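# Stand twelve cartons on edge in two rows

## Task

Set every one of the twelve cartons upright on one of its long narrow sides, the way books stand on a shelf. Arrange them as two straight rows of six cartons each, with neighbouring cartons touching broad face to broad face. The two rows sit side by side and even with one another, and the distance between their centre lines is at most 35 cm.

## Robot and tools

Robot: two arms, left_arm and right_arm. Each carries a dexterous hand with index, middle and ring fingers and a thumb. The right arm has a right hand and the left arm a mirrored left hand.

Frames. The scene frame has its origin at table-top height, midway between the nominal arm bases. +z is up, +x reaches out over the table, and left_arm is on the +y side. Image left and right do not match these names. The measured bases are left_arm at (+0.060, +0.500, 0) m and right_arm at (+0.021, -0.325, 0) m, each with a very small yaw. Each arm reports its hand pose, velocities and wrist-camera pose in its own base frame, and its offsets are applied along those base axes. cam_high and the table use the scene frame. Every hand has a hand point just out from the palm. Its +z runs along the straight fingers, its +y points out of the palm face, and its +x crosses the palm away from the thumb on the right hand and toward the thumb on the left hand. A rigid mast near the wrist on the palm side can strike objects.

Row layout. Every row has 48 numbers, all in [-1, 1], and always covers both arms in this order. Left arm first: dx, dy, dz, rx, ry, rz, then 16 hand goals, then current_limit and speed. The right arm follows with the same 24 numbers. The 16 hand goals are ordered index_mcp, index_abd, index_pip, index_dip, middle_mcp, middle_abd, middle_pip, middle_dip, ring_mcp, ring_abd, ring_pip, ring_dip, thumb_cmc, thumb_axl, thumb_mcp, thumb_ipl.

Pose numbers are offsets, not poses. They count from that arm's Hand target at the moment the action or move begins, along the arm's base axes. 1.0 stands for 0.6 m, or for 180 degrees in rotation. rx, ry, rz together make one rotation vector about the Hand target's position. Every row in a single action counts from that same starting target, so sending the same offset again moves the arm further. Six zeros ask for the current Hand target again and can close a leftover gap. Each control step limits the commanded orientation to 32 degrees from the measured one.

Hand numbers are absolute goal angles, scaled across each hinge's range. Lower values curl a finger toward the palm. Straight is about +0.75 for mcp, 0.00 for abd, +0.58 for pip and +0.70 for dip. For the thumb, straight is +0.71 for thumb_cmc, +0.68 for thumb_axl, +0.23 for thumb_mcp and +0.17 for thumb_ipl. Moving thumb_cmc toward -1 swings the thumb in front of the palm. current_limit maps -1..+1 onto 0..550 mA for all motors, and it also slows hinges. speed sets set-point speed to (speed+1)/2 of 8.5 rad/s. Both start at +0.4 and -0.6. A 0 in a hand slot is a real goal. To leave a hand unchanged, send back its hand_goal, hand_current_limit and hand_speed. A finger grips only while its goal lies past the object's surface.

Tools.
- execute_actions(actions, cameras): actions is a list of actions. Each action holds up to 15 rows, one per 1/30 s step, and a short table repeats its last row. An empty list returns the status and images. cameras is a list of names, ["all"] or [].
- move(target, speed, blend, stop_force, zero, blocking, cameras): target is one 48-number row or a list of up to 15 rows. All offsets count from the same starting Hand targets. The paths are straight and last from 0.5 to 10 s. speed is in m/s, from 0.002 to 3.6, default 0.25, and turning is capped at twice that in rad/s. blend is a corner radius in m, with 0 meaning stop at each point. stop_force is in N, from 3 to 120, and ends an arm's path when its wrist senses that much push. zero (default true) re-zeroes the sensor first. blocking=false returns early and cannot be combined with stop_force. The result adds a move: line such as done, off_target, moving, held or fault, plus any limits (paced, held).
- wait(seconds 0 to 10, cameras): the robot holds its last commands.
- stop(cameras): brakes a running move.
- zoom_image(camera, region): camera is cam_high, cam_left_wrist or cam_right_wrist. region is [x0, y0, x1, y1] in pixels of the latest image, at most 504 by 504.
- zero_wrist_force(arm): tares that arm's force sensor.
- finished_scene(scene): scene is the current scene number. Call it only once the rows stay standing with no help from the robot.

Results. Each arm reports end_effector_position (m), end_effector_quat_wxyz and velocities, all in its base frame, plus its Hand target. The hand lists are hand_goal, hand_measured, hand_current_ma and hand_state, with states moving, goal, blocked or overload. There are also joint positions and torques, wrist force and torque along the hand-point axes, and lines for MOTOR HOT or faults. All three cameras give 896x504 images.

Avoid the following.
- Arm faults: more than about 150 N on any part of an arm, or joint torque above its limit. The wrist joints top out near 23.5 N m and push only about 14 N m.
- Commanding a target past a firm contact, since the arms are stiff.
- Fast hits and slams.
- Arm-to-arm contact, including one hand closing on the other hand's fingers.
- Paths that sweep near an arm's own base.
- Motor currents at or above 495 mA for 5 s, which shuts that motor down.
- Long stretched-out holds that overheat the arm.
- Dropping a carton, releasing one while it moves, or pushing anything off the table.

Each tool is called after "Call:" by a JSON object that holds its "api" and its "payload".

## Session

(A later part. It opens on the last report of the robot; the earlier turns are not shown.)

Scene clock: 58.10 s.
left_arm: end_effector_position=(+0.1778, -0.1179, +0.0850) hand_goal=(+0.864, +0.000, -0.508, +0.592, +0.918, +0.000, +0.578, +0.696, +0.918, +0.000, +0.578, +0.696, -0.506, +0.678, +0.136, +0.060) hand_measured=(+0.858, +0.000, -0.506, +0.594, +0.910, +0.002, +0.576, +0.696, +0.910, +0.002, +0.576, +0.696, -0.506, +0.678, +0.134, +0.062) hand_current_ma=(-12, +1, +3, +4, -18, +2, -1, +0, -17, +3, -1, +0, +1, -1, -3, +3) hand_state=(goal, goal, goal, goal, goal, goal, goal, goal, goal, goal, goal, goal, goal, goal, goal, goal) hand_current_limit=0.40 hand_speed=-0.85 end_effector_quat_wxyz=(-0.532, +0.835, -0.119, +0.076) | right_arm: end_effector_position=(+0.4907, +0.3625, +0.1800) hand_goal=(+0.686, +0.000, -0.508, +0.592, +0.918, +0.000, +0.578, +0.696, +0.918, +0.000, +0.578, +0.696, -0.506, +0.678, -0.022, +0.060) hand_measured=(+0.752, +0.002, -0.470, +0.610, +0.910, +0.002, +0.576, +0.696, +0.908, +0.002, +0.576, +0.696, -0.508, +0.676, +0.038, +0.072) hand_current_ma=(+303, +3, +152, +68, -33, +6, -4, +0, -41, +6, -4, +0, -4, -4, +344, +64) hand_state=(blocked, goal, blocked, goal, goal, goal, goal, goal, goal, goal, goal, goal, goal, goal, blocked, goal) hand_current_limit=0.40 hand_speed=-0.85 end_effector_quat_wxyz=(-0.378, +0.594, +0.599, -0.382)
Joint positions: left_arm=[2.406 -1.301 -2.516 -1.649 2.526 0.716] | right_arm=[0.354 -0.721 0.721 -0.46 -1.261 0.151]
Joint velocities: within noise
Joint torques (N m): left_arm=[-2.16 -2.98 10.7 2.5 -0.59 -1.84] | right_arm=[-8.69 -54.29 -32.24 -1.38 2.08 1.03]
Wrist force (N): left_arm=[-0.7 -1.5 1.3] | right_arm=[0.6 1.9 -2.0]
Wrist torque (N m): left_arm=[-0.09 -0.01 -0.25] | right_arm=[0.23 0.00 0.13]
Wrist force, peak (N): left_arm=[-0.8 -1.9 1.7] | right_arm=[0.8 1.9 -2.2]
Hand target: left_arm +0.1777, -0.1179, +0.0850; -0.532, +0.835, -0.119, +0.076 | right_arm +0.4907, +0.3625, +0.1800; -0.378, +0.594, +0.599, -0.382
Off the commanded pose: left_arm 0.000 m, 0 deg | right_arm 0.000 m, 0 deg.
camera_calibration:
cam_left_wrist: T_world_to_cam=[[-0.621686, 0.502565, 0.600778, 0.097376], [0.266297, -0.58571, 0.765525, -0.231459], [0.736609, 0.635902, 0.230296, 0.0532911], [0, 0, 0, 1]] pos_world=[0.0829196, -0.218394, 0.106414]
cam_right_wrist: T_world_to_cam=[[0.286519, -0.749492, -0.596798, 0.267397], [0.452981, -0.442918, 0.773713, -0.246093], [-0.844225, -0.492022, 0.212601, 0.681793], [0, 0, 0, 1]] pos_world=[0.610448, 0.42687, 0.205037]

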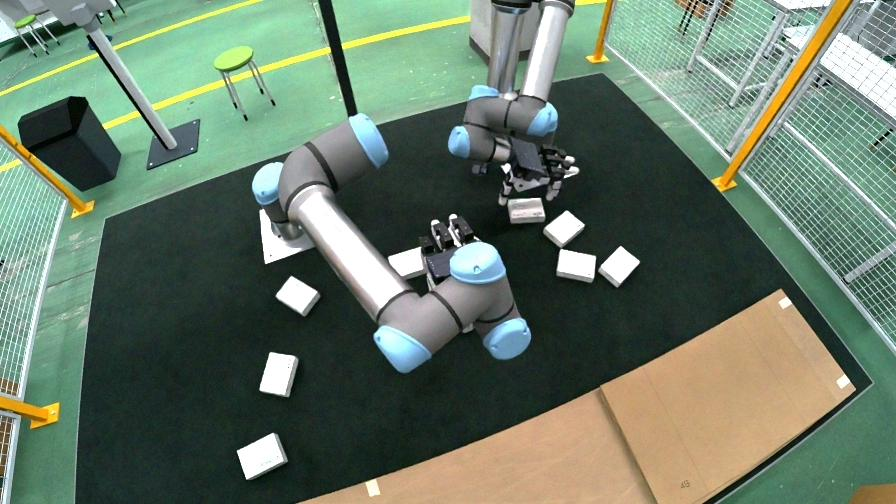

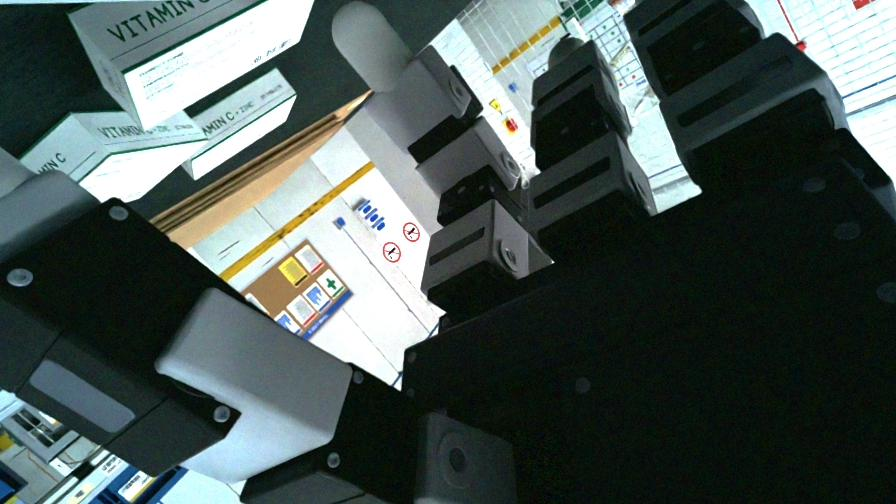

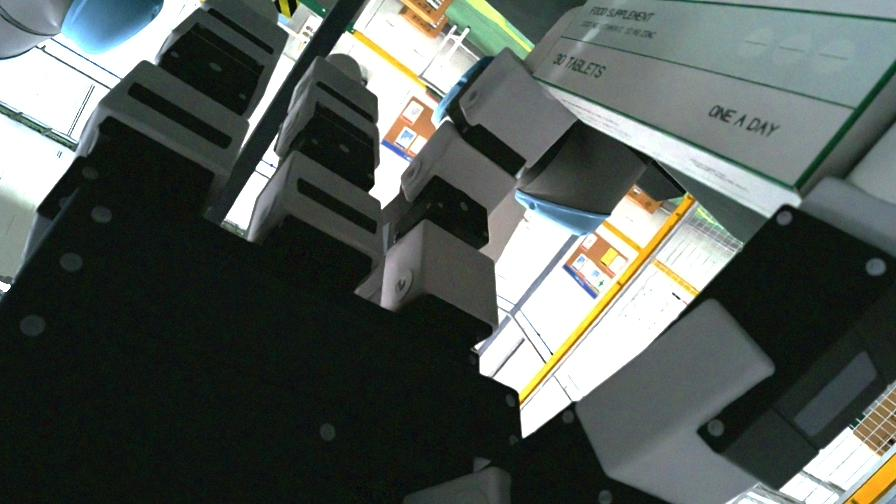

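Call:
{"api": "move", "payload": {"target": [[-0.0033,0.0133,0,0,0,0,0.864,0,-0.508,0.592,0.918,0,0.578,0.696,0.918,0,0.578,0.696,-0.506,0.678,0.136,0.06,0.4,-0.85,0,0,0,0,0,0,0.685,0,-0.508,0.592,0.918,0,0.578,0.696,0.918,0,0.578,0.696,-0.506,0.678,-0.022,0.06,0.4,-0.85],[-0.0033,0.0133,-0.0917,0,0,0,0.864,0,-0.508,0.592,0.918,0,0.578,0.696,0.918,0,0.578,0.696,-0.506,0.678,0.136,0.06,0.4,-0.85,0,0,0,0,0,0,0.685,0,-0.508,0.592,0.918,0,0.578,0.696,0.918,0,0.578,0.696,-0.506,0.678,-0.022,0.06,0.4,-0.85]], "speed": 0.05, "stop_force": 4, "cameras": ["cam_high","cam_left_wrist"]}}

Call:
{"api": "zoom_image", "payload": {"camera": "cam_high", "region": [480, 140, 600, 240]}}

Call:
{"api": "zoom_image", "payload": {"camera": "cam_high", "region": [400, 200, 500, 280]}}

Scene clock: 61.80 s.
left_arm: end_effector_position=(+0.1758, -0.1099, +0.0300) hand_goal=(+0.864, +0.000, -0.508, +0.592, +0.918, +0.000, +0.578, +0.696, +0.918, +0.000, +0.578, +0.696, -0.506, +0.678, +0.136, +0.060) hand_measured=(+0.858, +0.000, -0.506, +0.594, +0.910, +0.002, +0.576, +0.696, +0.910, +0.002, +0.576, +0.696, -0.506, +0.678, +0.134, +0.062) hand_current_ma=(-12, +1, +3, +4, -18, +2, -1, +0, -17, +3, -1, +0, +1, -1, -3, +3) hand_state=(goal, goal, goal, goal, goal, goal, goal, goal, goal, goal, goal, goal, goal, goal, goal, goal) hand_current_limit=0.40 hand_speed=-0.85 end_effector_quat_wxyz=(-0.532, +0.835, -0.119, +0.076) | right_arm: end_effector_position=(+0.4907, +0.3625, +0.1800) hand_goal=(+0.686, +0.000, -0.508, +0.592, +0.918, +0.000, +0.578, +0.696, +0.918, +0.000, +0.578, +0.696, -0.506, +0.678, -0.022, +0.060) hand_measured=(+0.752, +0.002, -0.470, +0.610, +0.910, +0.002, +0.576, +0.696, +0.908, +0.002, +0.576, +0.696, -0.508, +0.676, +0.038, +0.072) hand_current_ma=(+303, +3, +152, +68, -33, +6, -4, +0, -41, +6, -4, +0, -4, -4, +344, +64) hand_state=(blocked, goal, blocked, goal, goal, goal, goal, goal, goal, goal, goal, goal, goal, goal, blocked, goal) hand_current_limit=0.40 hand_speed=-0.85 end_effector_quat_wxyz=(-0.378, +0.594, +0.599, -0.382)
Joint positions: left_arm=[2.424 -1.445 -2.623 -1.378 2.538 0.739] | right_arm=[0.354 -0.721 0.721 -0.46 -1.261 0.151]
Joint torques (N m): left_arm=[8.41 18.43 26.13 1.99 3.09 1.67] | right_arm=[-8.67 -54.4 -34.01 -1.4 2.12 1]
Wrist force (N): left_arm=[-0.7 -1.9 1.3] | right_arm=[0.5 1.8 -1.9]
Wrist torque (N m): left_arm=[-0.11 -0.01 -0.35] | right_arm=[0.21 0.00 0.12]
Wrist force, peak (N): left_arm=[-1.1 -2.5 1.6] | right_arm=[0.8 1.9 -2.2]
Hand target: left_arm +0.1758, -0.1099, +0.0300; -0.532, +0.835, -0.119, +0.076 | right_arm +0.4907, +0.3625, +0.1800; -0.378, +0.594, +0.599, -0.382
Off the commanded pose: left_arm 0.000 m, 0 deg | right_arm 0.000 m, 0 deg.
move: done
camera_calibration:
cam_left_wrist: T_world_to_cam=[[-0.621622, 0.502569, 0.600841, 0.125147], [0.266317, -0.585759, 0.765481, -0.184146], [0.736655, 0.635855, 0.230278, 0.0623307], [0, 0, 0, 1]] pos_world=[0.0809192, -0.210393, 0.0514138]
Images, in order (width x height): cam_high 896x504, cam_left_wrist 896x504.

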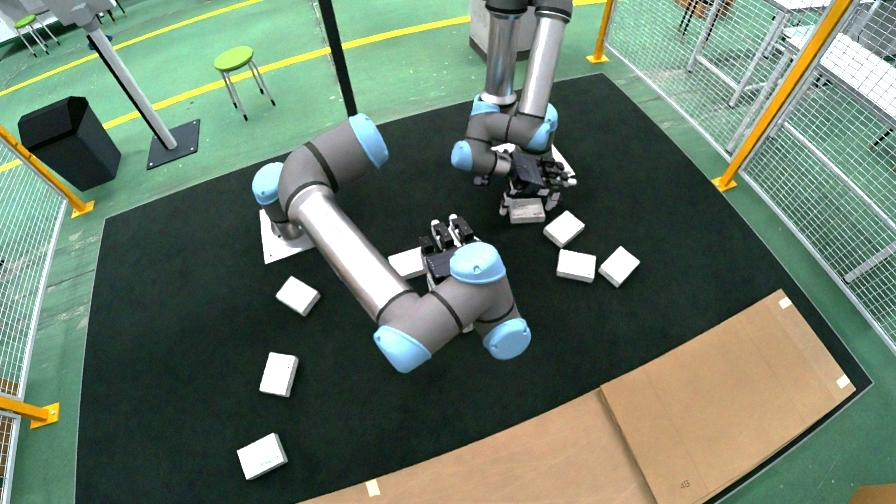

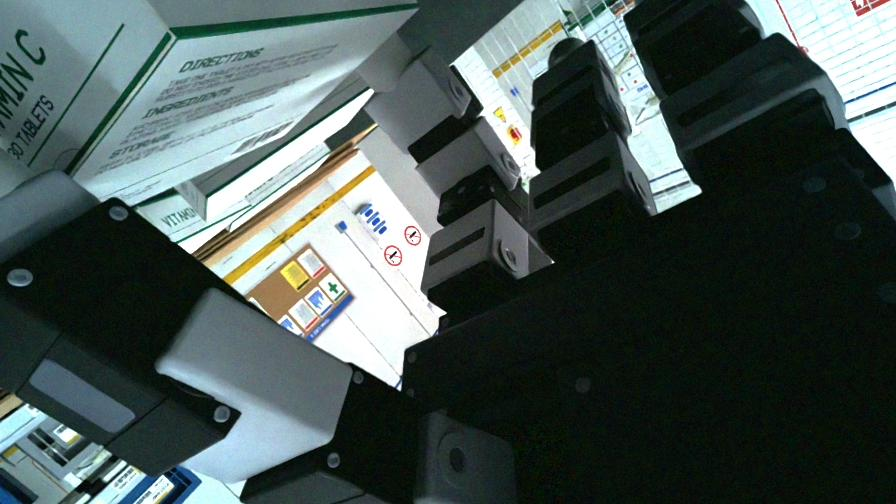

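Scaled by 4.200 from the camera's 896x504 image, which has a finer 1280x720 frame.

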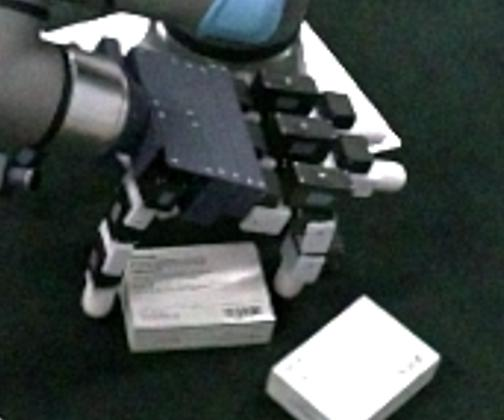

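Scaled by 5.040 from the camera's 896x504 image, which has a finer 1280x720 frame.

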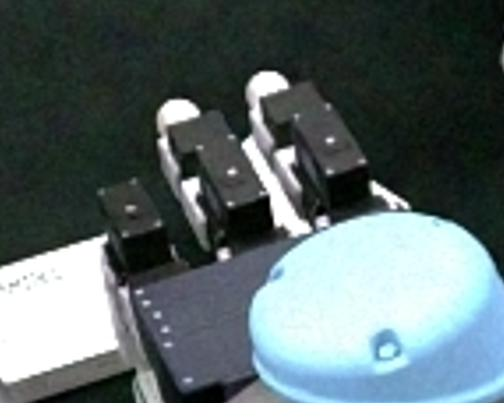

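Call:
{"api": "move", "payload": {"target": [0,0,0,0,0,0,0.685,0,-0.508,0.592,0.918,0,0.578,0.696,0.918,0,0.578,0.696,-0.506,0.678,-0.022,0.06,0.4,-0.85,0,0.0217,-0.1533,0,0,0,0.685,0,-0.508,0.592,0.918,0,0.578,0.696,0.918,0,0.578,0.696,-0.506,0.678,-0.022,0.06,0.4,-0.85], "speed": 0.12, "cameras": ["cam_high","cam_left_wrist"]}}

Call:
{"api": "zoom_image", "payload": {"camera": "cam_high", "region": [400, 220, 520, 340]}}

Scene clock: 63.70 s.
left_arm: end_effector_position=(+0.1758, -0.1099, +0.0300) hand_goal=(+0.686, +0.000, -0.508, +0.592, +0.918, +0.000, +0.578, +0.696, +0.918, +0.000, +0.578, +0.696, -0.506, +0.678, -0.022, +0.060) hand_measured=(+0.754, +0.000, -0.490, +0.598, +0.910, +0.002, +0.576, +0.696, +0.910, +0.002, +0.576, +0.696, -0.506, +0.678, +0.054, +0.072) hand_current_ma=(+243, +1, +42, +12, -18, +2, -1, +0, -17, +3, -1, +0, +1, -1, +361, +39) hand_state=(blocked, goal, goal, goal, goal, goal, goal, goal, goal, goal, goal, goal, goal, goal, blocked, goal) hand_current_limit=0.40 hand_speed=-0.85 end_effector_quat_wxyz=(-0.532, +0.835, -0.119, +0.077) | right_arm: end_effector_position=(+0.4906, +0.3756, +0.0880) hand_goal=(+0.686, +0.000, -0.508, +0.592, +0.918, +0.000, +0.578, +0.696, +0.918, +0.000, +0.578, +0.696, -0.506, +0.678, -0.022, +0.060) hand_measured=(+0.752, +0.002, -0.470, +0.610, +0.910, +0.002, +0.576, +0.696, +0.908, +0.002, +0.576, +0.696, -0.508, +0.676, +0.038, +0.072) hand_current_ma=(+303, +3, +152, +68, -33, +6, -4, +0, -41, +6, -4, +0, -4, -4, +344, +64) hand_state=(blocked, goal, blocked, goal, goal, goal, goal, goal, goal, goal, goal, goal, goal, goal, blocked, goal) hand_current_limit=0.40 hand_speed=-0.85 end_effector_quat_wxyz=(-0.378, +0.594, +0.599, -0.382)
Joint positions: left_arm=[2.424 -1.445 -2.623 -1.378 2.538 0.739] | right_arm=[0.37 -0.671 0.864 -0.656 -1.246 0.159]
Joint torques (N m): left_arm=[7.3 17.02 21.81 2.03 1.77 1.06] | right_arm=[-7.87 -59.81 -32.07 2.14 -0.66 0.66]
Wrist force (N): left_arm=[-0.7 -4.3 -0.9] | right_arm=[1.0 2.0 -1.9]
Wrist torque (N m): left_arm=[-0.18 0.05 -0.38] | right_arm=[0.25 -0.09 0.07]
Wrist force, peak (N): left_arm=[-1.0 -4.5 -1.0] | right_arm=[1.0 3.5 -1.5]
Hand target: left_arm +0.1758, -0.1099, +0.0300; -0.532, +0.835, -0.119, +0.076 | right_arm +0.4907, +0.3755, +0.0880; -0.378, +0.594, +0.599, -0.382
Off the commanded pose: left_arm 0.000 m, 0 deg | right_arm 0.000 m, 0 deg.
move: done
camera_calibration:
cam_left_wrist: T_world_to_cam=[[-0.62164, 0.502606, 0.600793, 0.125159], [0.266277, -0.585728, 0.765519, -0.184139], [0.736655, 0.635854, 0.230279, 0.0623305], [0, 0, 0, 1]] pos_world=[0.0809194, -0.210394, 0.0514138]
Images, in order (width x height): cam_high 896x504, cam_left_wrist 896x504.

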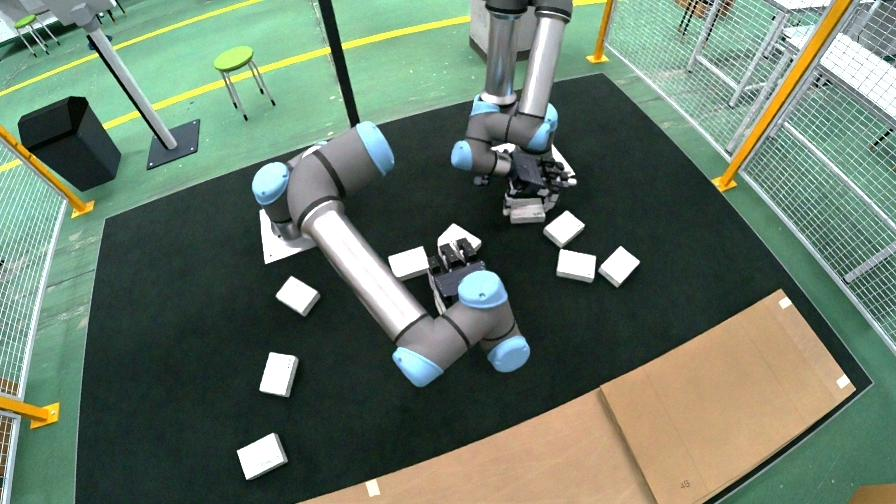

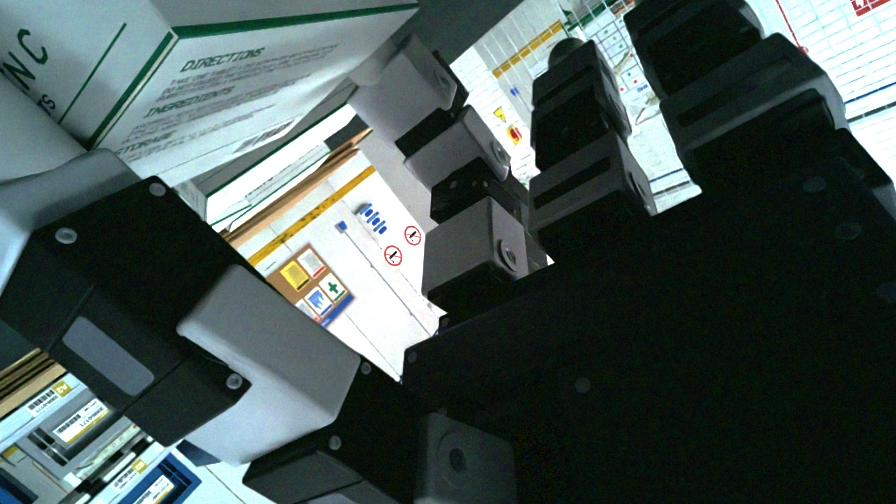

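Scaled by 4.200 from the camera's 896x504 image, which has a finer 1280x720 frame.

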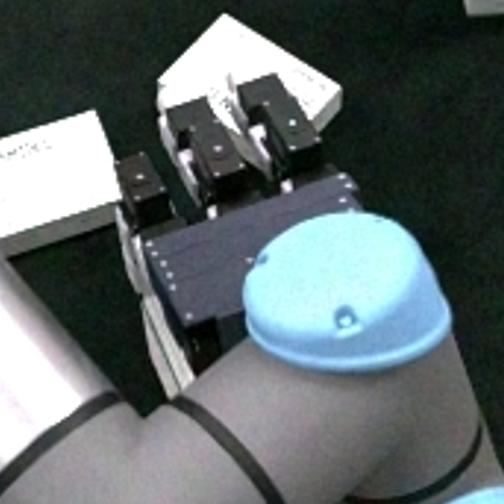

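Call:
{"api": "move", "payload": {"target": [0,0,0.1667,0,0,0,0.685,0,-0.508,0.592,0.918,0,0.578,0.696,0.918,0,0.578,0.696,-0.506,0.678,-0.022,0.06,0.4,-0.85,0,0.0248,0,0,0,0,0.685,0,-0.508,0.592,0.918,0,0.578,0.696,0.918,0,0.578,0.696,-0.506,0.678,-0.022,0.06,0.4,-0.85], "speed": 0.12}}

Call:
{"api": "move", "payload": {"target": [0,0,0,0,0,0,0.685,0,-0.508,0.592,0.918,0,0.578,0.696,0.918,0,0.578,0.696,-0.506,0.678,-0.022,0.06,0.4,-0.85,0,0,-0.018,0,0,0,0.685,0,-0.508,0.592,0.918,0,0.578,0.696,0.918,0,0.578,0.696,-0.506,0.678,-0.022,0.06,0.4,-0.85], "speed": 0.02, "stop_force": 3}}

Call:
{"api": "execute_actions", "payload": {"actions": [[[0,0,0,0,0,0,0.685,0,-0.508,0.592,0.918,0,0.578,0.696,0.918,0,0.578,0.696,-0.506,0.678,-0.022,0.06,0.4,-0.85,0,0,0,0,0,0,0.864,0,-0.508,0.592,0.918,0,0.578,0.696,0.918,0,0.578,0.696,-0.506,0.678,0.136,0.06,0.4,-0.85]],[[0,0,0,0,0,0,0.685,0,-0.508,0.592,0.918,0,0.578,0.696,0.918,0,0.578,0.696,-0.506,0.678,-0.022,0.06,0.4,-0.85,0,0,0,0,0,0,0.864,0,-0.508,0.592,0.918,0,0.578,0.696,0.918,0,0.578,0.696,-0.506,0.678,0.136,0.06,0.4,-0.85]]]}}

Scene clock: 65.37 s.
left_arm: end_effector_position=(+0.1758, -0.1100, +0.1300) hand_goal=(+0.686, +0.000, -0.508, +0.592, +0.918, +0.000, +0.578, +0.696, +0.918, +0.000, +0.578, +0.696, -0.506, +0.678, -0.022, +0.060) hand_measured=(+0.754, +0.000, -0.476, +0.610, +0.910, +0.002, +0.576, +0.696, +0.910, +0.002, +0.576, +0.696, -0.506, +0.678, +0.042, +0.072) hand_current_ma=(+242, +1, +88, +41, -18, +2, -1, +0, -17, +3, -1, +0, +0, -1, +284, +39) hand_state=(blocked, goal, blocked, goal, goal, goal, goal, goal, goal, goal, goal, goal, goal, goal, blocked, goal) hand_current_limit=0.40 hand_speed=-0.85 end_effector_quat_wxyz=(-0.532, +0.835, -0.119, +0.077) | right_arm: end_effector_position=(+0.4907, +0.3905, +0.0880) hand_goal=(+0.686, +0.000, -0.508, +0.592, +0.918, +0.000, +0.578, +0.696, +0.918, +0.000, +0.578, +0.696, -0.506, +0.678, -0.022, +0.060) hand_measured=(+0.752, +0.002, -0.470, +0.610, +0.910, +0.002, +0.576, +0.696, +0.908, +0.002, +0.576, +0.696, -0.506, +0.676, +0.038, +0.072) hand_current_ma=(+303, +3, +152, +68, -33, +6, -4, +0, -41, +6, -4, +0, -2, -4, +344, +64) hand_state=(blocked, goal, blocked, goal, goal, goal, goal, goal, goal, goal, goal, goal, goal, goal, blocked, goal) hand_current_limit=0.40 hand_speed=-0.85 end_effector_quat_wxyz=(-0.378, +0.594, +0.599, -0.382)
Joint positions: left_arm=[2.424 -1.174 -2.455 -1.816 2.538 0.739] | right_arm=[0.388 -0.647 0.819 -0.638 -1.23 0.167]
Joint torques (N m): left_arm=[-3.09 3.29 18.18 0.31 0.34 1.02] | right_arm=[-8.43 -64.48 -11.77 -0.96 -1.23 -0.66]
Wrist force (N): left_arm=[-1.1 -1.4 1.9] | right_arm=[0.8 2.1 -2.1]
Wrist torque (N m): left_arm=[-0.13 0.05 -0.32] | right_arm=[0.25 -0.10 0.08]
Wrist force, peak (N): left_arm=[-0.9 -4.5 -1.0] | right_arm=[0.8 2.2 -2.1]
Hand target: left_arm +0.1758, -0.1099, +0.1300; -0.532, +0.835, -0.119, +0.076 | right_arm +0.4907, +0.3904, +0.0880; -0.378, +0.594, +0.599, -0.382
Off the commanded pose: left_arm 0.000 m, 0 deg | right_arm 0.000 m, 0 deg.
move: done

Scene clock: 66.60 s.
left_arm: end_effector_position=(+0.1758, -0.1099, +0.1300) hand_goal=(+0.686, +0.000, -0.508, +0.592, +0.918, +0.000, +0.578, +0.696, +0.918, +0.000, +0.578, +0.696, -0.506, +0.678, -0.022, +0.060) hand_measured=(+0.754, +0.000, -0.476, +0.610, +0.910, +0.002, +0.576, +0.696, +0.910, +0.002, +0.576, +0.696, -0.506, +0.678, +0.042, +0.072) hand_current_ma=(+242, +1, +88, +41, -18, +2, -1, +0, -17, +3, -1, +0, +0, -1, +284, +39) hand_state=(blocked, goal, blocked, goal, goal, goal, goal, goal, goal, goal, goal, goal, goal, goal, blocked, goal) hand_current_limit=0.40 hand_speed=-0.85 end_effector_quat_wxyz=(-0.532, +0.835, -0.119, +0.076) | right_arm: end_effector_position=(+0.4907, +0.3904, +0.0836) hand_goal=(+0.686, +0.000, -0.508, +0.592, +0.918, +0.000, +0.578, +0.696, +0.918, +0.000, +0.578, +0.696, -0.506, +0.678, -0.022, +0.060) hand_measured=(+0.752, +0.002, -0.470, +0.610, +0.910, +0.002, +0.576, +0.696, +0.908, +0.002, +0.576, +0.696, -0.506, +0.676, +0.038, +0.074) hand_current_ma=(+303, +3, +154, +69, -33, +6, -4, +0, -41, +6, -4, +0, -2, -4, +343, +70) hand_state=(blocked, goal, blocked, goal, goal, goal, goal, goal, goal, goal, goal, goal, goal, goal, blocked, goal) hand_current_limit=0.40 hand_speed=-0.85 end_effector_quat_wxyz=(-0.378, +0.594, +0.599, -0.382)
Joint positions: left_arm=[2.424 -1.174 -2.455 -1.817 2.538 0.739] | right_arm=[0.388 -0.644 0.826 -0.648 -1.23 0.167]
Joint torques (N m): left_arm=[6.71 12.75 25.72 -0.2 3.19 1.9] | right_arm=[-5.23 -65.03 -33.87 1.68 -1.25 -0.63]
Wrist force (N): left_arm=[-1.0 -1.5 1.8] | right_arm=[0.9 2.1 -2.1]
Wrist torque (N m): left_arm=[-0.14 0.04 -0.32] | right_arm=[0.27 -0.08 0.05]
Wrist force, peak (N): left_arm=[-0.9 -1.5 2.1] | right_arm=[1.1 -1.5 -4.7]
Hand target: left_arm +0.1758, -0.1099, +0.1300; -0.532, +0.835, -0.119, +0.076 | right_arm +0.4907, +0.3904, +0.0835; -0.378, +0.594, +0.599, -0.382 (not the last commanded pose)
Off the commanded pose: left_arm 0.000 m, 0 deg | right_arm 0.006 m, 0 deg.
move: contact (right_arm)

Scene clock: 67.80 s.
left_arm: end_effector_position=(+0.1758, -0.1099, +0.1300) hand_goal=(+0.686, +0.000, -0.508, +0.592, +0.918, +0.000, +0.578, +0.696, +0.918, +0.000, +0.578, +0.696, -0.506, +0.678, -0.022, +0.060) hand_measured=(+0.754, +0.000, -0.476, +0.610, +0.910, +0.002, +0.576, +0.696, +0.910, +0.002, +0.576, +0.696, -0.506, +0.678, +0.042, +0.072) hand_current_ma=(+242, +1, +88, +41, -18, +2, -1, +0, -17, +3, -1, +0, +0, -1, +284, +39) hand_state=(blocked, goal, blocked, goal, goal, goal, goal, goal, goal, goal, goal, goal, goal, goal, blocked, goal) hand_current_limit=0.40 hand_speed=-0.85 end_effector_quat_wxyz=(-0.532, +0.835, -0.119, +0.076) | right_arm: end_effector_position=(+0.4907, +0.3904, +0.0836) hand_goal=(+0.864, +0.000, -0.508, +0.592, +0.918, +0.000, +0.578, +0.696, +0.918, +0.000, +0.578, +0.696, -0.506, +0.678, +0.136, +0.060) hand_measured=(+0.846, +0.002, -0.506, +0.596, +0.910, +0.002, +0.576, +0.696, +0.908, +0.002, +0.576, +0.696, -0.506, +0.676, +0.132, +0.062) hand_current_ma=(-74, +3, +9, +10, -33, +6, -4, +0, -41, +6, -4, +0, -2, -4, -17, +7) hand_state=(goal, goal, goal, goal, goal, goal, goal, goal, goal, goal, goal, goal, goal, goal, goal, goal) hand_current_limit=0.40 hand_speed=-0.85 end_effector_quat_wxyz=(-0.378, +0.594, +0.599, -0.382)
Joint positions: left_arm=[2.424 -1.174 -2.455 -1.817 2.538 0.739] | right_arm=[0.388 -0.644 0.826 -0.648 -1.23 0.167]
Joint torques (N m): left_arm=[7.35 13.03 30.55 -0.24 3.03 1.91] | right_arm=[-3.04 -63 -32.7 -0.55 -0.88 -0.3]
Wrist force (N): left_arm=[-0.9 -1.5 1.9] | right_arm=[0.9 1.6 -2.2]
Wrist torque (N m): left_arm=[-0.15 0.03 -0.31] | right_arm=[0.25 -0.08 0.06]
Wrist force, peak (N): left_arm=[-1.0 -1.5 2.1] | right_arm=[0.7 2.2 -2.1]
Hand target: left_arm +0.1758, -0.1099, +0.1300; -0.532, +0.835, -0.119, +0.076 | right_arm +0.4907, +0.3904, +0.0835; -0.378, +0.594, +0.599, -0.382
Off the commanded pose: left_arm 0.000 m, 0 deg | right_arm 0.000 m, 0 deg.
Step readings (end_effector_position of left_arm | right_arm):
0: (+0.1758, -0.1099, +0.1300) | (+0.4907, +0.3904, +0.0836)
1: (+0.1758, -0.1099, +0.1300) | (+0.4907, +0.3904, +0.0836)
2: (+0.1758, -0.1099, +0.1300) | (+0.4907, +0.3904, +0.0836)
4: (+0.1758, -0.1099, +0.1300) | (+0.4907, +0.3904, +0.0836)
8: (+0.1758, -0.1099, +0.1300) | (+0.4907, +0.3904, +0.0836)
15: (+0.1758, -0.1099, +0.1300) | (+0.4907, +0.3904, +0.0836)
16: (+0.1758, -0.1099, +0.1300) | (+0.4907, +0.3904, +0.0836)
17: (+0.1758, -0.1099, +0.1300) | (+0.4907, +0.3904, +0.0836)
19: (+0.1758, -0.1099, +0.1300) | (+0.4907, +0.3904, +0.0836)
23: (+0.1758, -0.1099, +0.1300) | (+0.4907, +0.3904, +0.0836)
30: (+0.1758, -0.1099, +0.1300) | (+0.4907, +0.3904, +0.0836)

Call:
{"api": "move", "payload": {"target": [[0.0618,-0.158,0.2,-0.0838,0.113,0.1121,0.685,0,-0.508,0.592,0.918,0,0.578,0.696,0.918,0,0.578,0.696,-0.506,0.678,-0.022,0.06,0.4,-0.85,0,0,0.2167,0,0,0,0.864,0,-0.508,0.592,0.918,0,0.578,0.696,0.918,0,0.578,0.696,-0.506,0.678,0.136,0.06,0.4,-0.85],[0.1237,-0.3168,0.2,-0.1675,0.2259,0.2242,0.685,0,-0.508,0.592,0.918,0,0.578,0.696,0.918,0,0.578,0.696,-0.506,0.678,-0.022,0.06,0.4,-0.85,0.0164,-0.388,0.2167,0,0,-0.0710,0.864,0,-0.508,0.592,0.918,0,0.578,0.696,0.918,0,0.578,0.696,-0.506,0.678,0.136,0.06,0.4,-0.85],[-0.0955,-0.6885,0.1167,-0.335,0.4518,0.4484,0.685,0,-0.508,0.592,0.918,0,0.578,0.696,0.918,0,0.578,0.696,-0.506,0.678,-0.022,0.06,0.4,-0.85,0.0328,-0.776,0.0275,0,0,-0.1421,0.864,0,-0.508,0.592,0.918,0,0.578,0.696,0.918,0,0.578,0.696,-0.506,0.678,0.136,0.06,0.4,-0.85]], "speed": [0.25, 0.45, 0.4], "blend": [0.03, 0.04, 0], "cameras": ["cam_high","cam_right_wrist"]}}

Call:
{"api": "zoom_image", "payload": {"camera": "cam_high", "region": [420, 250, 520, 340]}}

Call:
{"api": "zoom_image", "payload": {"camera": "cam_right_wrist", "region": [500, 0, 896, 250]}}

Call:
{"api": "zoom_image", "payload": {"camera": "cam_high", "region": [370, 150, 490, 270]}}

Scene clock: 72.20 s.
left_arm: end_effector_position=(+0.1185, -0.5231, +0.2000) hand_goal=(+0.686, +0.000, -0.508, +0.592, +0.918, +0.000, +0.578, +0.696, +0.918, +0.000, +0.578, +0.696, -0.506, +0.678, -0.022, +0.060) hand_measured=(+0.754, +0.000, -0.472, +0.610, +0.916, +0.002, +0.576, +0.696, +0.916, +0.002, +0.576, +0.696, -0.496, +0.678, +0.038, +0.072) hand_current_ma=(+242, +1, +100, +45, -4, +2, -1, +0, -4, +3, -1, +0, +19, +1, +264, +39) hand_state=(blocked, goal, blocked, goal, goal, goal, goal, goal, goal, goal, goal, goal, goal, goal, blocked, goal) hand_current_limit=0.40 hand_speed=-0.85 end_effector_quat_wxyz=(+0.149, +0.691, +0.149, -0.691) | right_arm: end_effector_position=(+0.5105, -0.0752, +0.1001) hand_goal=(+0.864, +0.000, -0.508, +0.592, +0.918, +0.000, +0.578, +0.696, +0.918, +0.000, +0.578, +0.696, -0.506, +0.678, +0.136, +0.060) hand_measured=(+0.848, +0.002, -0.506, +0.596, +0.910, +0.002, +0.576, +0.696, +0.908, +0.002, +0.576, +0.696, -0.508, +0.676, +0.132, +0.062) hand_current_ma=(-67, +3, +9, +10, -33, +5, -4, +0, -41, +5, -4, +0, -3, -4, -15, +7) hand_state=(goal, goal, goal, goal, goal, goal, goal, goal, goal, goal, goal, goal, goal, goal, goal, goal) hand_current_limit=0.40 hand_speed=-0.85 end_effector_quat_wxyz=(-0.453, +0.712, +0.453, -0.289)
Joint positions: left_arm=[2.562 -1.883 -1.932 -2.469 0.566 1.57] | right_arm=[-0.381 -0.903 1.246 -0.78 -1.521 0.024]
Joint torques (N m): left_arm=[0.49 36.23 8.62 -1.51 -1.42 1.93] | right_arm=[1.21 -52.94 -16.95 3.46 1.93 1.26]
Wrist force (N): left_arm=[-3.1 -0.3 3.5] | right_arm=[0.6 1.4 -1.8]
Wrist torque (N m): left_arm=[-0.52 -0.20 -0.47] | right_arm=[0.19 -0.08 0.22]
Wrist force, peak (N): left_arm=[-2.6 0.3 4.9] | right_arm=[3.7 0.4 -2.3]
Hand target: left_arm +0.1185, -0.5230, +0.2000; +0.149, +0.691, +0.149, -0.691 | right_arm +0.5104, -0.0752, +0.1000; -0.453, +0.712, +0.453, -0.289
Off the commanded pose: left_arm 0.000 m, 0 deg | right_arm 0.000 m, 0 deg.
move: done
camera_calibration:
cam_right_wrist: T_world_to_cam=[[-0.0649825, -0.799734, -0.596827, 0.0617236], [0.217247, -0.595084, 0.773744, -0.278109], [-0.973951, -0.0793792, 0.21241, 0.59736], [0, 0, 0, 1]] pos_world=[0.646229, -0.0687177, 0.125138]
Images, in order (width x height): cam_high 896x504, cam_right_wrist 896x504.

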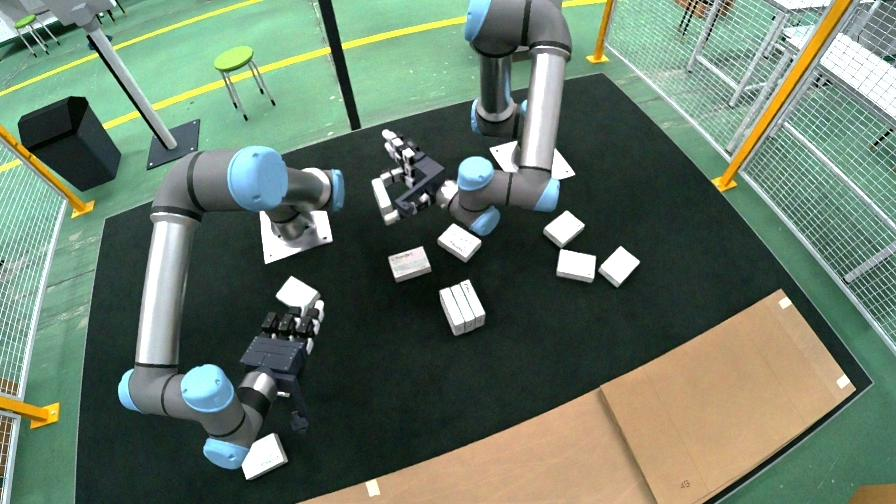

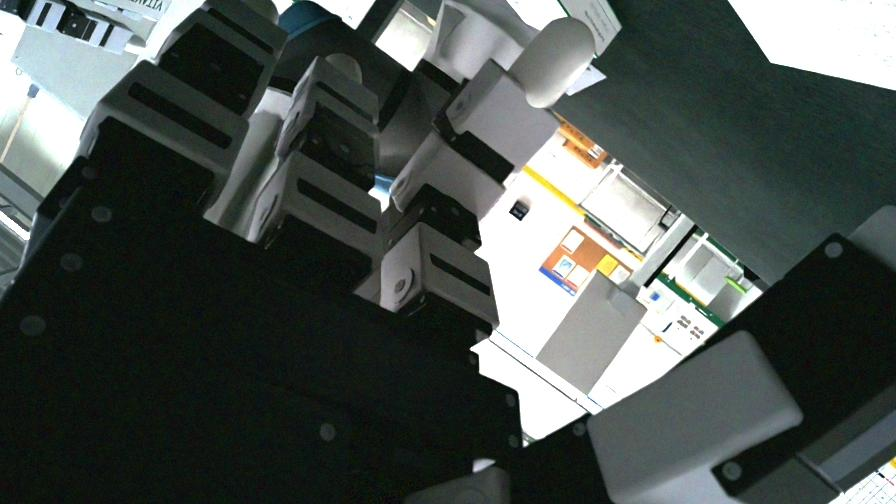

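Scaled by 5.040 from the camera's 896x504 image, which has a finer 1280x720 frame.

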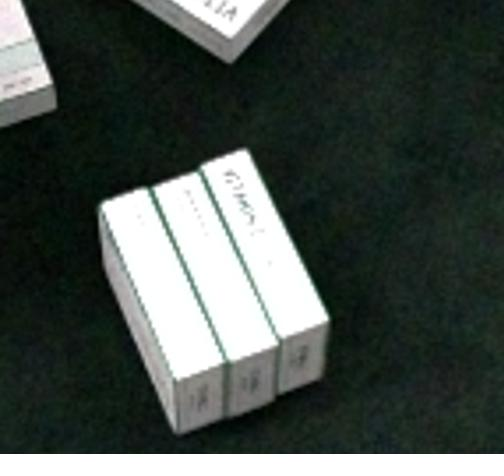

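Scaled by 1.273 from the camera's 896x504 image, which has a finer 1280x720 frame.

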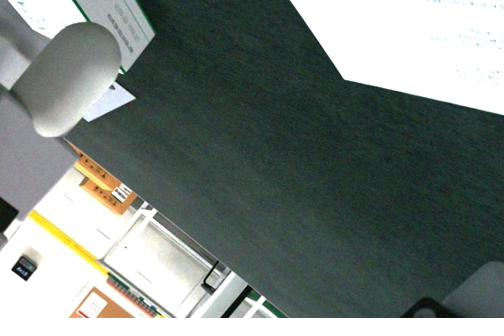

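Scaled by 4.200 from the camera's 896x504 image, which has a finer 1280x720 frame.

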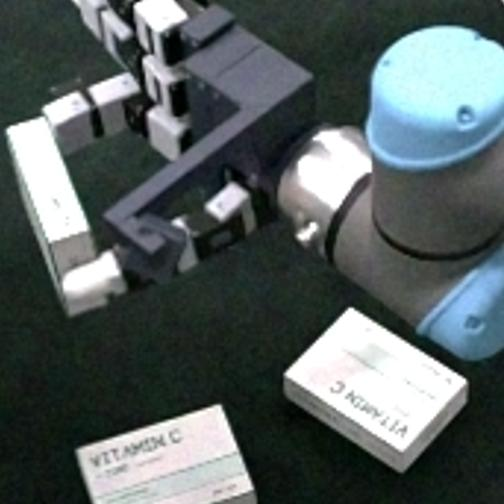

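Call:
{"api": "move", "payload": {"target": [-0.02,0,-0.2,0,0,0,0.685,0,-0.508,0.592,0.918,0,0.578,0.696,0.918,0,0.578,0.696,-0.506,0.678,-0.022,0.06,0.4,-0.85,0.0032,-0.0295,-0.03,0,0,0,0.864,0,-0.508,0.592,0.918,0,0.578,0.696,0.918,0,0.578,0.696,-0.506,0.678,0.136,0.06,0.4,-0.85], "speed": 0.17, "cameras": ["cam_high","cam_right_wrist"]}}

Call:
{"api": "zoom_image", "payload": {"camera": "cam_right_wrist", "region": [500, 0, 896, 250]}}

Call:
{"api": "zoom_image", "payload": {"camera": "cam_high", "region": [330, 150, 490, 240]}}

Call:
{"api": "zoom_image", "payload": {"camera": "cam_high", "region": [180, 170, 360, 330]}}

Scene clock: 75.47 s.
left_arm: end_effector_position=(+0.1064, -0.5231, +0.0801) hand_goal=(+0.686, +0.000, -0.508, +0.592, +0.918, +0.000, +0.578, +0.696, +0.918, +0.000, +0.578, +0.696, -0.506, +0.678, -0.022, +0.060) hand_measured=(+0.754, +0.002, -0.472, +0.610, +0.916, +0.002, +0.576, +0.696, +0.916, +0.002, +0.576, +0.696, -0.496, +0.680, +0.038, +0.072) hand_current_ma=(+242, +1, +100, +45, -4, +2, -1, +0, -3, +3, -1, +0, +22, +1, +264, +39) hand_state=(blocked, goal, blocked, goal, goal, goal, goal, goal, goal, goal, goal, goal, goal, goal, blocked, goal) hand_current_limit=0.40 hand_speed=-0.85 end_effector_quat_wxyz=(+0.149, +0.691, +0.150, -0.691) | right_arm: end_effector_position=(+0.5123, -0.0930, +0.0820) hand_goal=(+0.864, +0.000, -0.508, +0.592, +0.918, +0.000, +0.578, +0.696, +0.918, +0.000, +0.578, +0.696, -0.506, +0.678, +0.136, +0.060) hand_measured=(+0.848, +0.002, -0.506, +0.596, +0.910, +0.002, +0.576, +0.696, +0.908, +0.002, +0.576, +0.696, -0.508, +0.676, +0.132, +0.062) hand_current_ma=(-67, +3, +9, +10, -33, +5, -4, +0, -41, +5, -4, +0, -3, -4, -15, +7) hand_state=(goal, goal, goal, goal, goal, goal, goal, goal, goal, goal, goal, goal, goal, goal, goal, goal) hand_current_limit=0.40 hand_speed=-0.85 end_effector_quat_wxyz=(-0.453, +0.712, +0.453, -0.289)
Joint positions: left_arm=[2.546 -2.097 -2.033 -2.154 0.55 1.57] | right_arm=[-0.404 -0.875 1.246 -0.808 -1.542 0.014]
Joint torques (N m): left_arm=[6.76 27.63 23.22 -0.12 1.64 -0.25] | right_arm=[9.23 -55.41 -32.45 3.57 2.09 0.87]
Wrist force (N): left_arm=[-3.1 -0.3 3.6] | right_arm=[0.6 1.3 -1.7]
Wrist torque (N m): left_arm=[-0.51 -0.19 -0.46] | right_arm=[0.16 -0.06 0.22]
Wrist force, peak (N): left_arm=[-4.9 0.0 3.4] | right_arm=[0.8 1.5 -1.9]
Hand target: left_arm +0.1065, -0.5230, +0.0800; +0.149, +0.691, +0.149, -0.691 | right_arm +0.5123, -0.0929, +0.0820; -0.453, +0.712, +0.453, -0.289
Off the commanded pose: left_arm 0.000 m, 0 deg | right_arm 0.000 m, 0 deg.
move: done
camera_calibration:
cam_right_wrist: T_world_to_cam=[[-0.0651171, -0.799749, -0.596793, 0.0369505], [0.217265, -0.595077, 0.773744, -0.275198], [-0.973938, -0.0792782, 0.212507, 0.601611], [0, 0, 0, 1]] pos_world=[0.648128, -0.0865181, 0.107138]
Images, in order (width x height): cam_high 896x504, cam_right_wrist 896x504.

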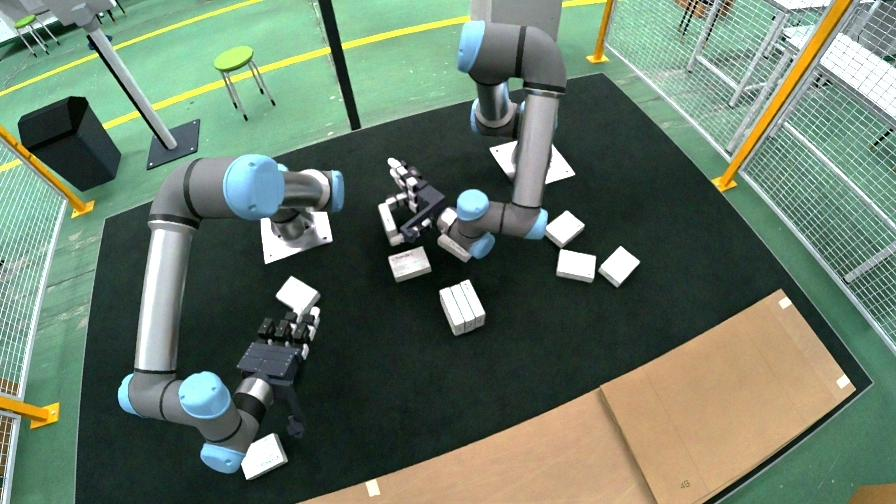

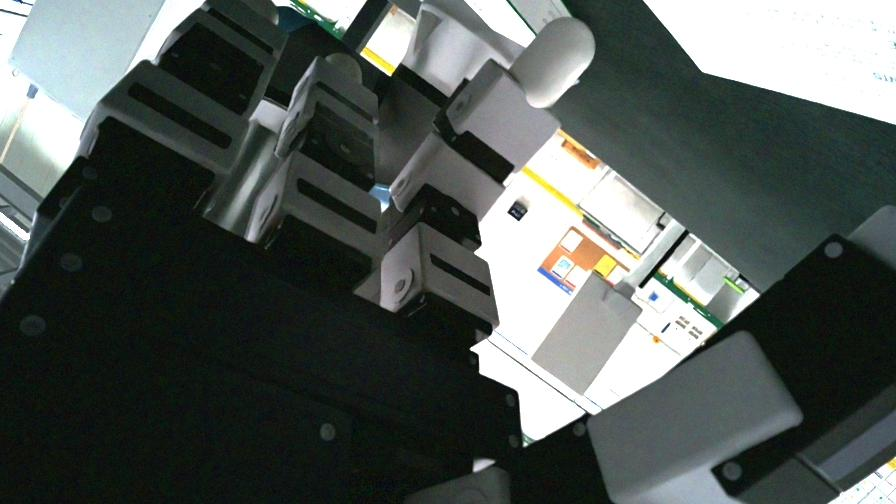

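Scaled by 1.273 from the camera's 896x504 image, which has a finer 1280x720 frame.

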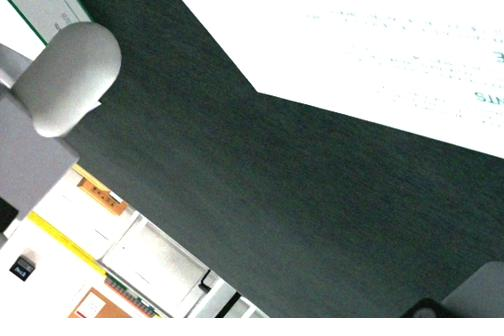

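Scaled by 3.150 from the camera's 896x504 image, which has a finer 1280x720 frame.

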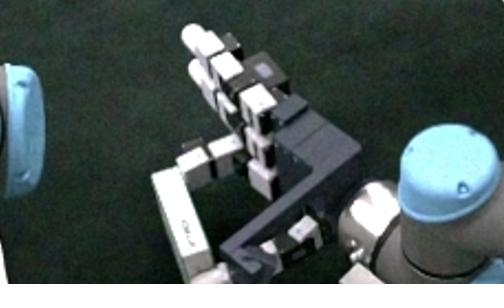

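Scaled by 2.800 from the camera's 896x504 image, which has a finer 1280x720 frame.

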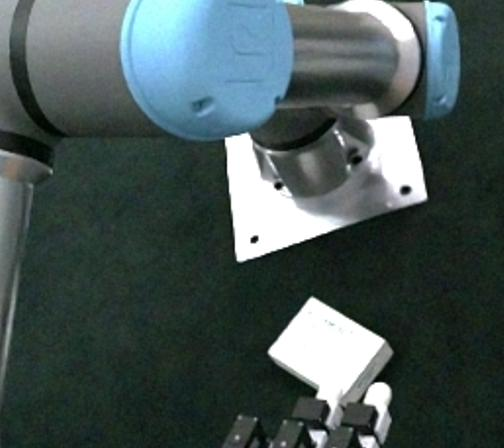

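Call:
{"api": "move", "payload": {"target": [0,-0.0015,-0.0417,0,0,0,0.685,0,-0.508,0.592,0.918,0,0.578,0.696,0.918,0,0.578,0.696,-0.506,0.678,-0.022,0.06,0.4,-0.85,0,-0.0015,-0.0633,0,0,0,0.864,0,-0.508,0.592,0.918,0,0.578,0.696,0.918,0,0.578,0.696,-0.506,0.678,0.136,0.06,0.4,-0.85], "speed": 0.035, "stop_force": 4}}

Scene clock: 77.93 s.
left_arm: end_effector_position=(+0.1065, -0.5239, +0.0550) hand_goal=(+0.686, +0.000, -0.508, +0.592, +0.918, +0.000, +0.578, +0.696, +0.918, +0.000, +0.578, +0.696, -0.506, +0.678, -0.022, +0.060) hand_measured=(+0.754, -0.002, -0.472, +0.610, +0.916, +0.002, +0.576, +0.696, +0.916, +0.002, +0.576, +0.696, -0.524, +0.672, +0.038, +0.074) hand_current_ma=(+242, -2, +100, +45, -4, +2, -1, +0, -3, +3, -1, +0, -43, -13, +263, +43) hand_state=(blocked, goal, blocked, goal, goal, goal, goal, goal, goal, goal, goal, goal, goal, goal, blocked, goal) hand_current_limit=0.40 hand_speed=-0.85 end_effector_quat_wxyz=(+0.149, +0.691, +0.149, -0.691) | right_arm: end_effector_position=(+0.5123, -0.0938, +0.0441) hand_goal=(+0.864, +0.000, -0.508, +0.592, +0.918, +0.000, +0.578, +0.696, +0.918, +0.000, +0.578, +0.696, -0.506, +0.678, +0.136, +0.060) hand_measured=(+0.848, +0.002, -0.506, +0.596, +0.910, +0.002, +0.576, +0.696, +0.908, +0.002, +0.576, +0.696, -0.508, +0.676, +0.132, +0.062) hand_current_ma=(-67, +3, +9, +10, -33, +5, -4, +0, -41, +5, -4, +0, -3, -4, -15, +7) hand_state=(goal, goal, goal, goal, goal, goal, goal, goal, goal, goal, goal, goal, goal, goal, goal, goal) hand_current_limit=0.40 hand_speed=-0.85 end_effector_quat_wxyz=(-0.453, +0.712, +0.453, -0.289)
Joint positions: left_arm=[2.545 -2.154 -2.036 -2.094 0.549 1.57] | right_arm=[-0.405 -0.837 1.284 -0.884 -1.543 0.014]
Joint torques (N m): left_arm=[-4.88 45.76 5.45 -2.33 -0.6 -0.36] | right_arm=[-4.47 -56.46 -31.98 3.29 -1.92 -1.5]
Wrist force (N): left_arm=[-5.2 -0.6 3.7] | right_arm=[0.5 1.5 -1.4]
Wrist torque (N m): left_arm=[-0.55 -0.17 -0.40] | right_arm=[0.15 -0.04 0.20]
Wrist force, peak (N): left_arm=[-6.6 -0.4 3.7] | right_arm=[0.7 1.9 -1.7]
Hand target: left_arm +0.1065, -0.5239, +0.0550; +0.149, +0.691, +0.149, -0.691 | right_arm +0.5123, -0.0938, +0.0441; -0.453, +0.712, +0.453, -0.289
Off the commanded pose: left_arm 0.000 m, 0 deg | right_arm 0.000 m, 0 deg.
move: done

Call:
{"api": "move", "payload": {"target": [0,0,0.003,0,0,0,0.864,0,-0.508,0.592,0.918,0,0.578,0.696,0.918,0,0.578,0.696,-0.506,0.678,0.136,0.06,0.4,-0.85,0,0,0,0,0,0,0.685,0,-0.508,0.592,0.918,0,0.578,0.696,0.918,0,0.578,0.696,-0.506,0.678,-0.022,0.06,0.4,-0.85], "speed": 0.1, "cameras": ["cam_high"]}}

Call:
{"api": "zoom_image", "payload": {"camera": "cam_high", "region": [350, 160, 470, 250]}}

Scene clock: 78.87 s.
left_arm: end_effector_position=(+0.1065, -0.5239, +0.0568) hand_goal=(+0.864, +0.000, -0.508, +0.592, +0.918, +0.000, +0.578, +0.696, +0.918, +0.000, +0.578, +0.696, -0.506, +0.678, +0.136, +0.060) hand_measured=(+0.862, +0.000, -0.506, +0.596, +0.916, +0.002, +0.576, +0.696, +0.916, +0.002, +0.576, +0.696, -0.500, +0.676, +0.134, +0.062) hand_current_ma=(-4, +0, +4, +4, -4, +2, -1, +0, -3, +3, -1, +0, +10, -1, -4, +4) hand_state=(goal, goal, goal, goal, goal, goal, goal, goal, goal, goal, goal, goal, goal, goal, goal, goal) hand_current_limit=0.40 hand_speed=-0.85 end_effector_quat_wxyz=(+0.149, +0.691, +0.149, -0.691) | right_arm: end_effector_position=(+0.5123, -0.0938, +0.0441) hand_goal=(+0.686, +0.000, -0.508, +0.592, +0.918, +0.000, +0.578, +0.696, +0.918, +0.000, +0.578, +0.696, -0.506, +0.678, -0.022, +0.060) hand_measured=(+0.756, +0.002, -0.488, +0.598, +0.910, +0.002, +0.576, +0.696, +0.908, +0.002, +0.576, +0.696, -0.508, +0.676, +0.054, +0.072) hand_current_ma=(+319, +3, +79, +23, -33, +5, -4, +0, -41, +5, -4, +0, -3, -4, +385, +58) hand_state=(blocked, goal, blocked, goal, goal, goal, goal, goal, goal, goal, goal, goal, goal, goal, blocked, goal) hand_current_limit=0.40 hand_speed=-0.85 end_effector_quat_wxyz=(-0.453, +0.712, +0.453, -0.289)
Joint positions: left_arm=[2.545 -2.15 -2.036 -2.098 0.549 1.57] | right_arm=[-0.405 -0.837 1.284 -0.884 -1.543 0.014]
Joint torques (N m): left_arm=[-1.29 41.99 21.29 -1.49 0.41 -1.84] | right_arm=[-1.6 -54.05 -29.26 1.97 -1.15 -1.13]
Wrist force (N): left_arm=[-3.6 -0.3 3.9] | right_arm=[0.6 -0.7 -3.5]
Wrist torque (N m): left_arm=[-0.56 -0.18 -0.44] | right_arm=[0.11 -0.08 0.24]
Wrist force, peak (N): left_arm=[-5.4 -0.7 3.8] | right_arm=[0.9 -0.9 -3.7]
Hand target: left_arm +0.1065, -0.5239, +0.0568; +0.149, +0.691, +0.149, -0.691 | right_arm +0.5123, -0.0938, +0.0441; -0.453, +0.712, +0.453, -0.289
Off the commanded pose: left_arm 0.000 m, 0 deg | right_arm 0.000 m, 0 deg.
move: done
Images, in order (width x height): cam_high 896x504.

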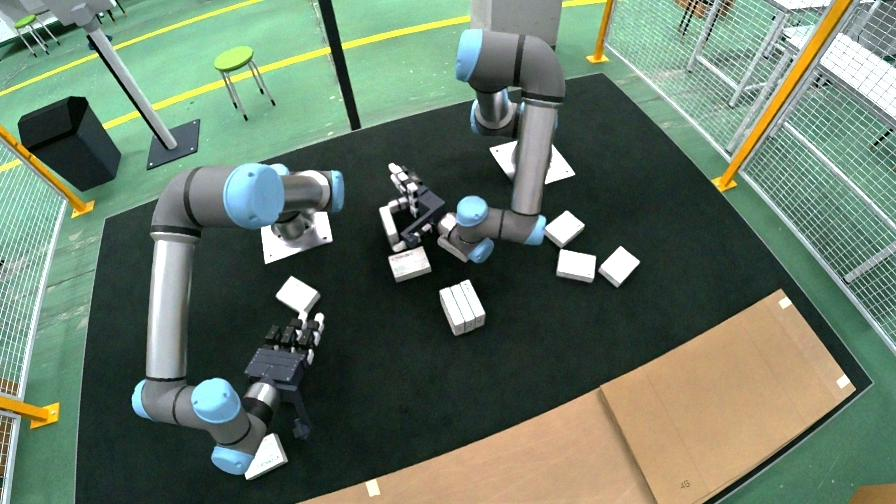

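Scaled by 4.200 from the camera's 896x504 image, which has a finer 1280x720 frame.

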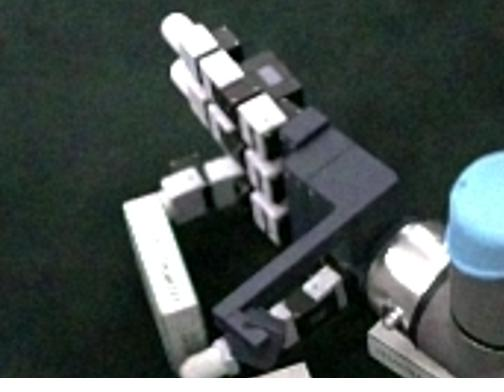

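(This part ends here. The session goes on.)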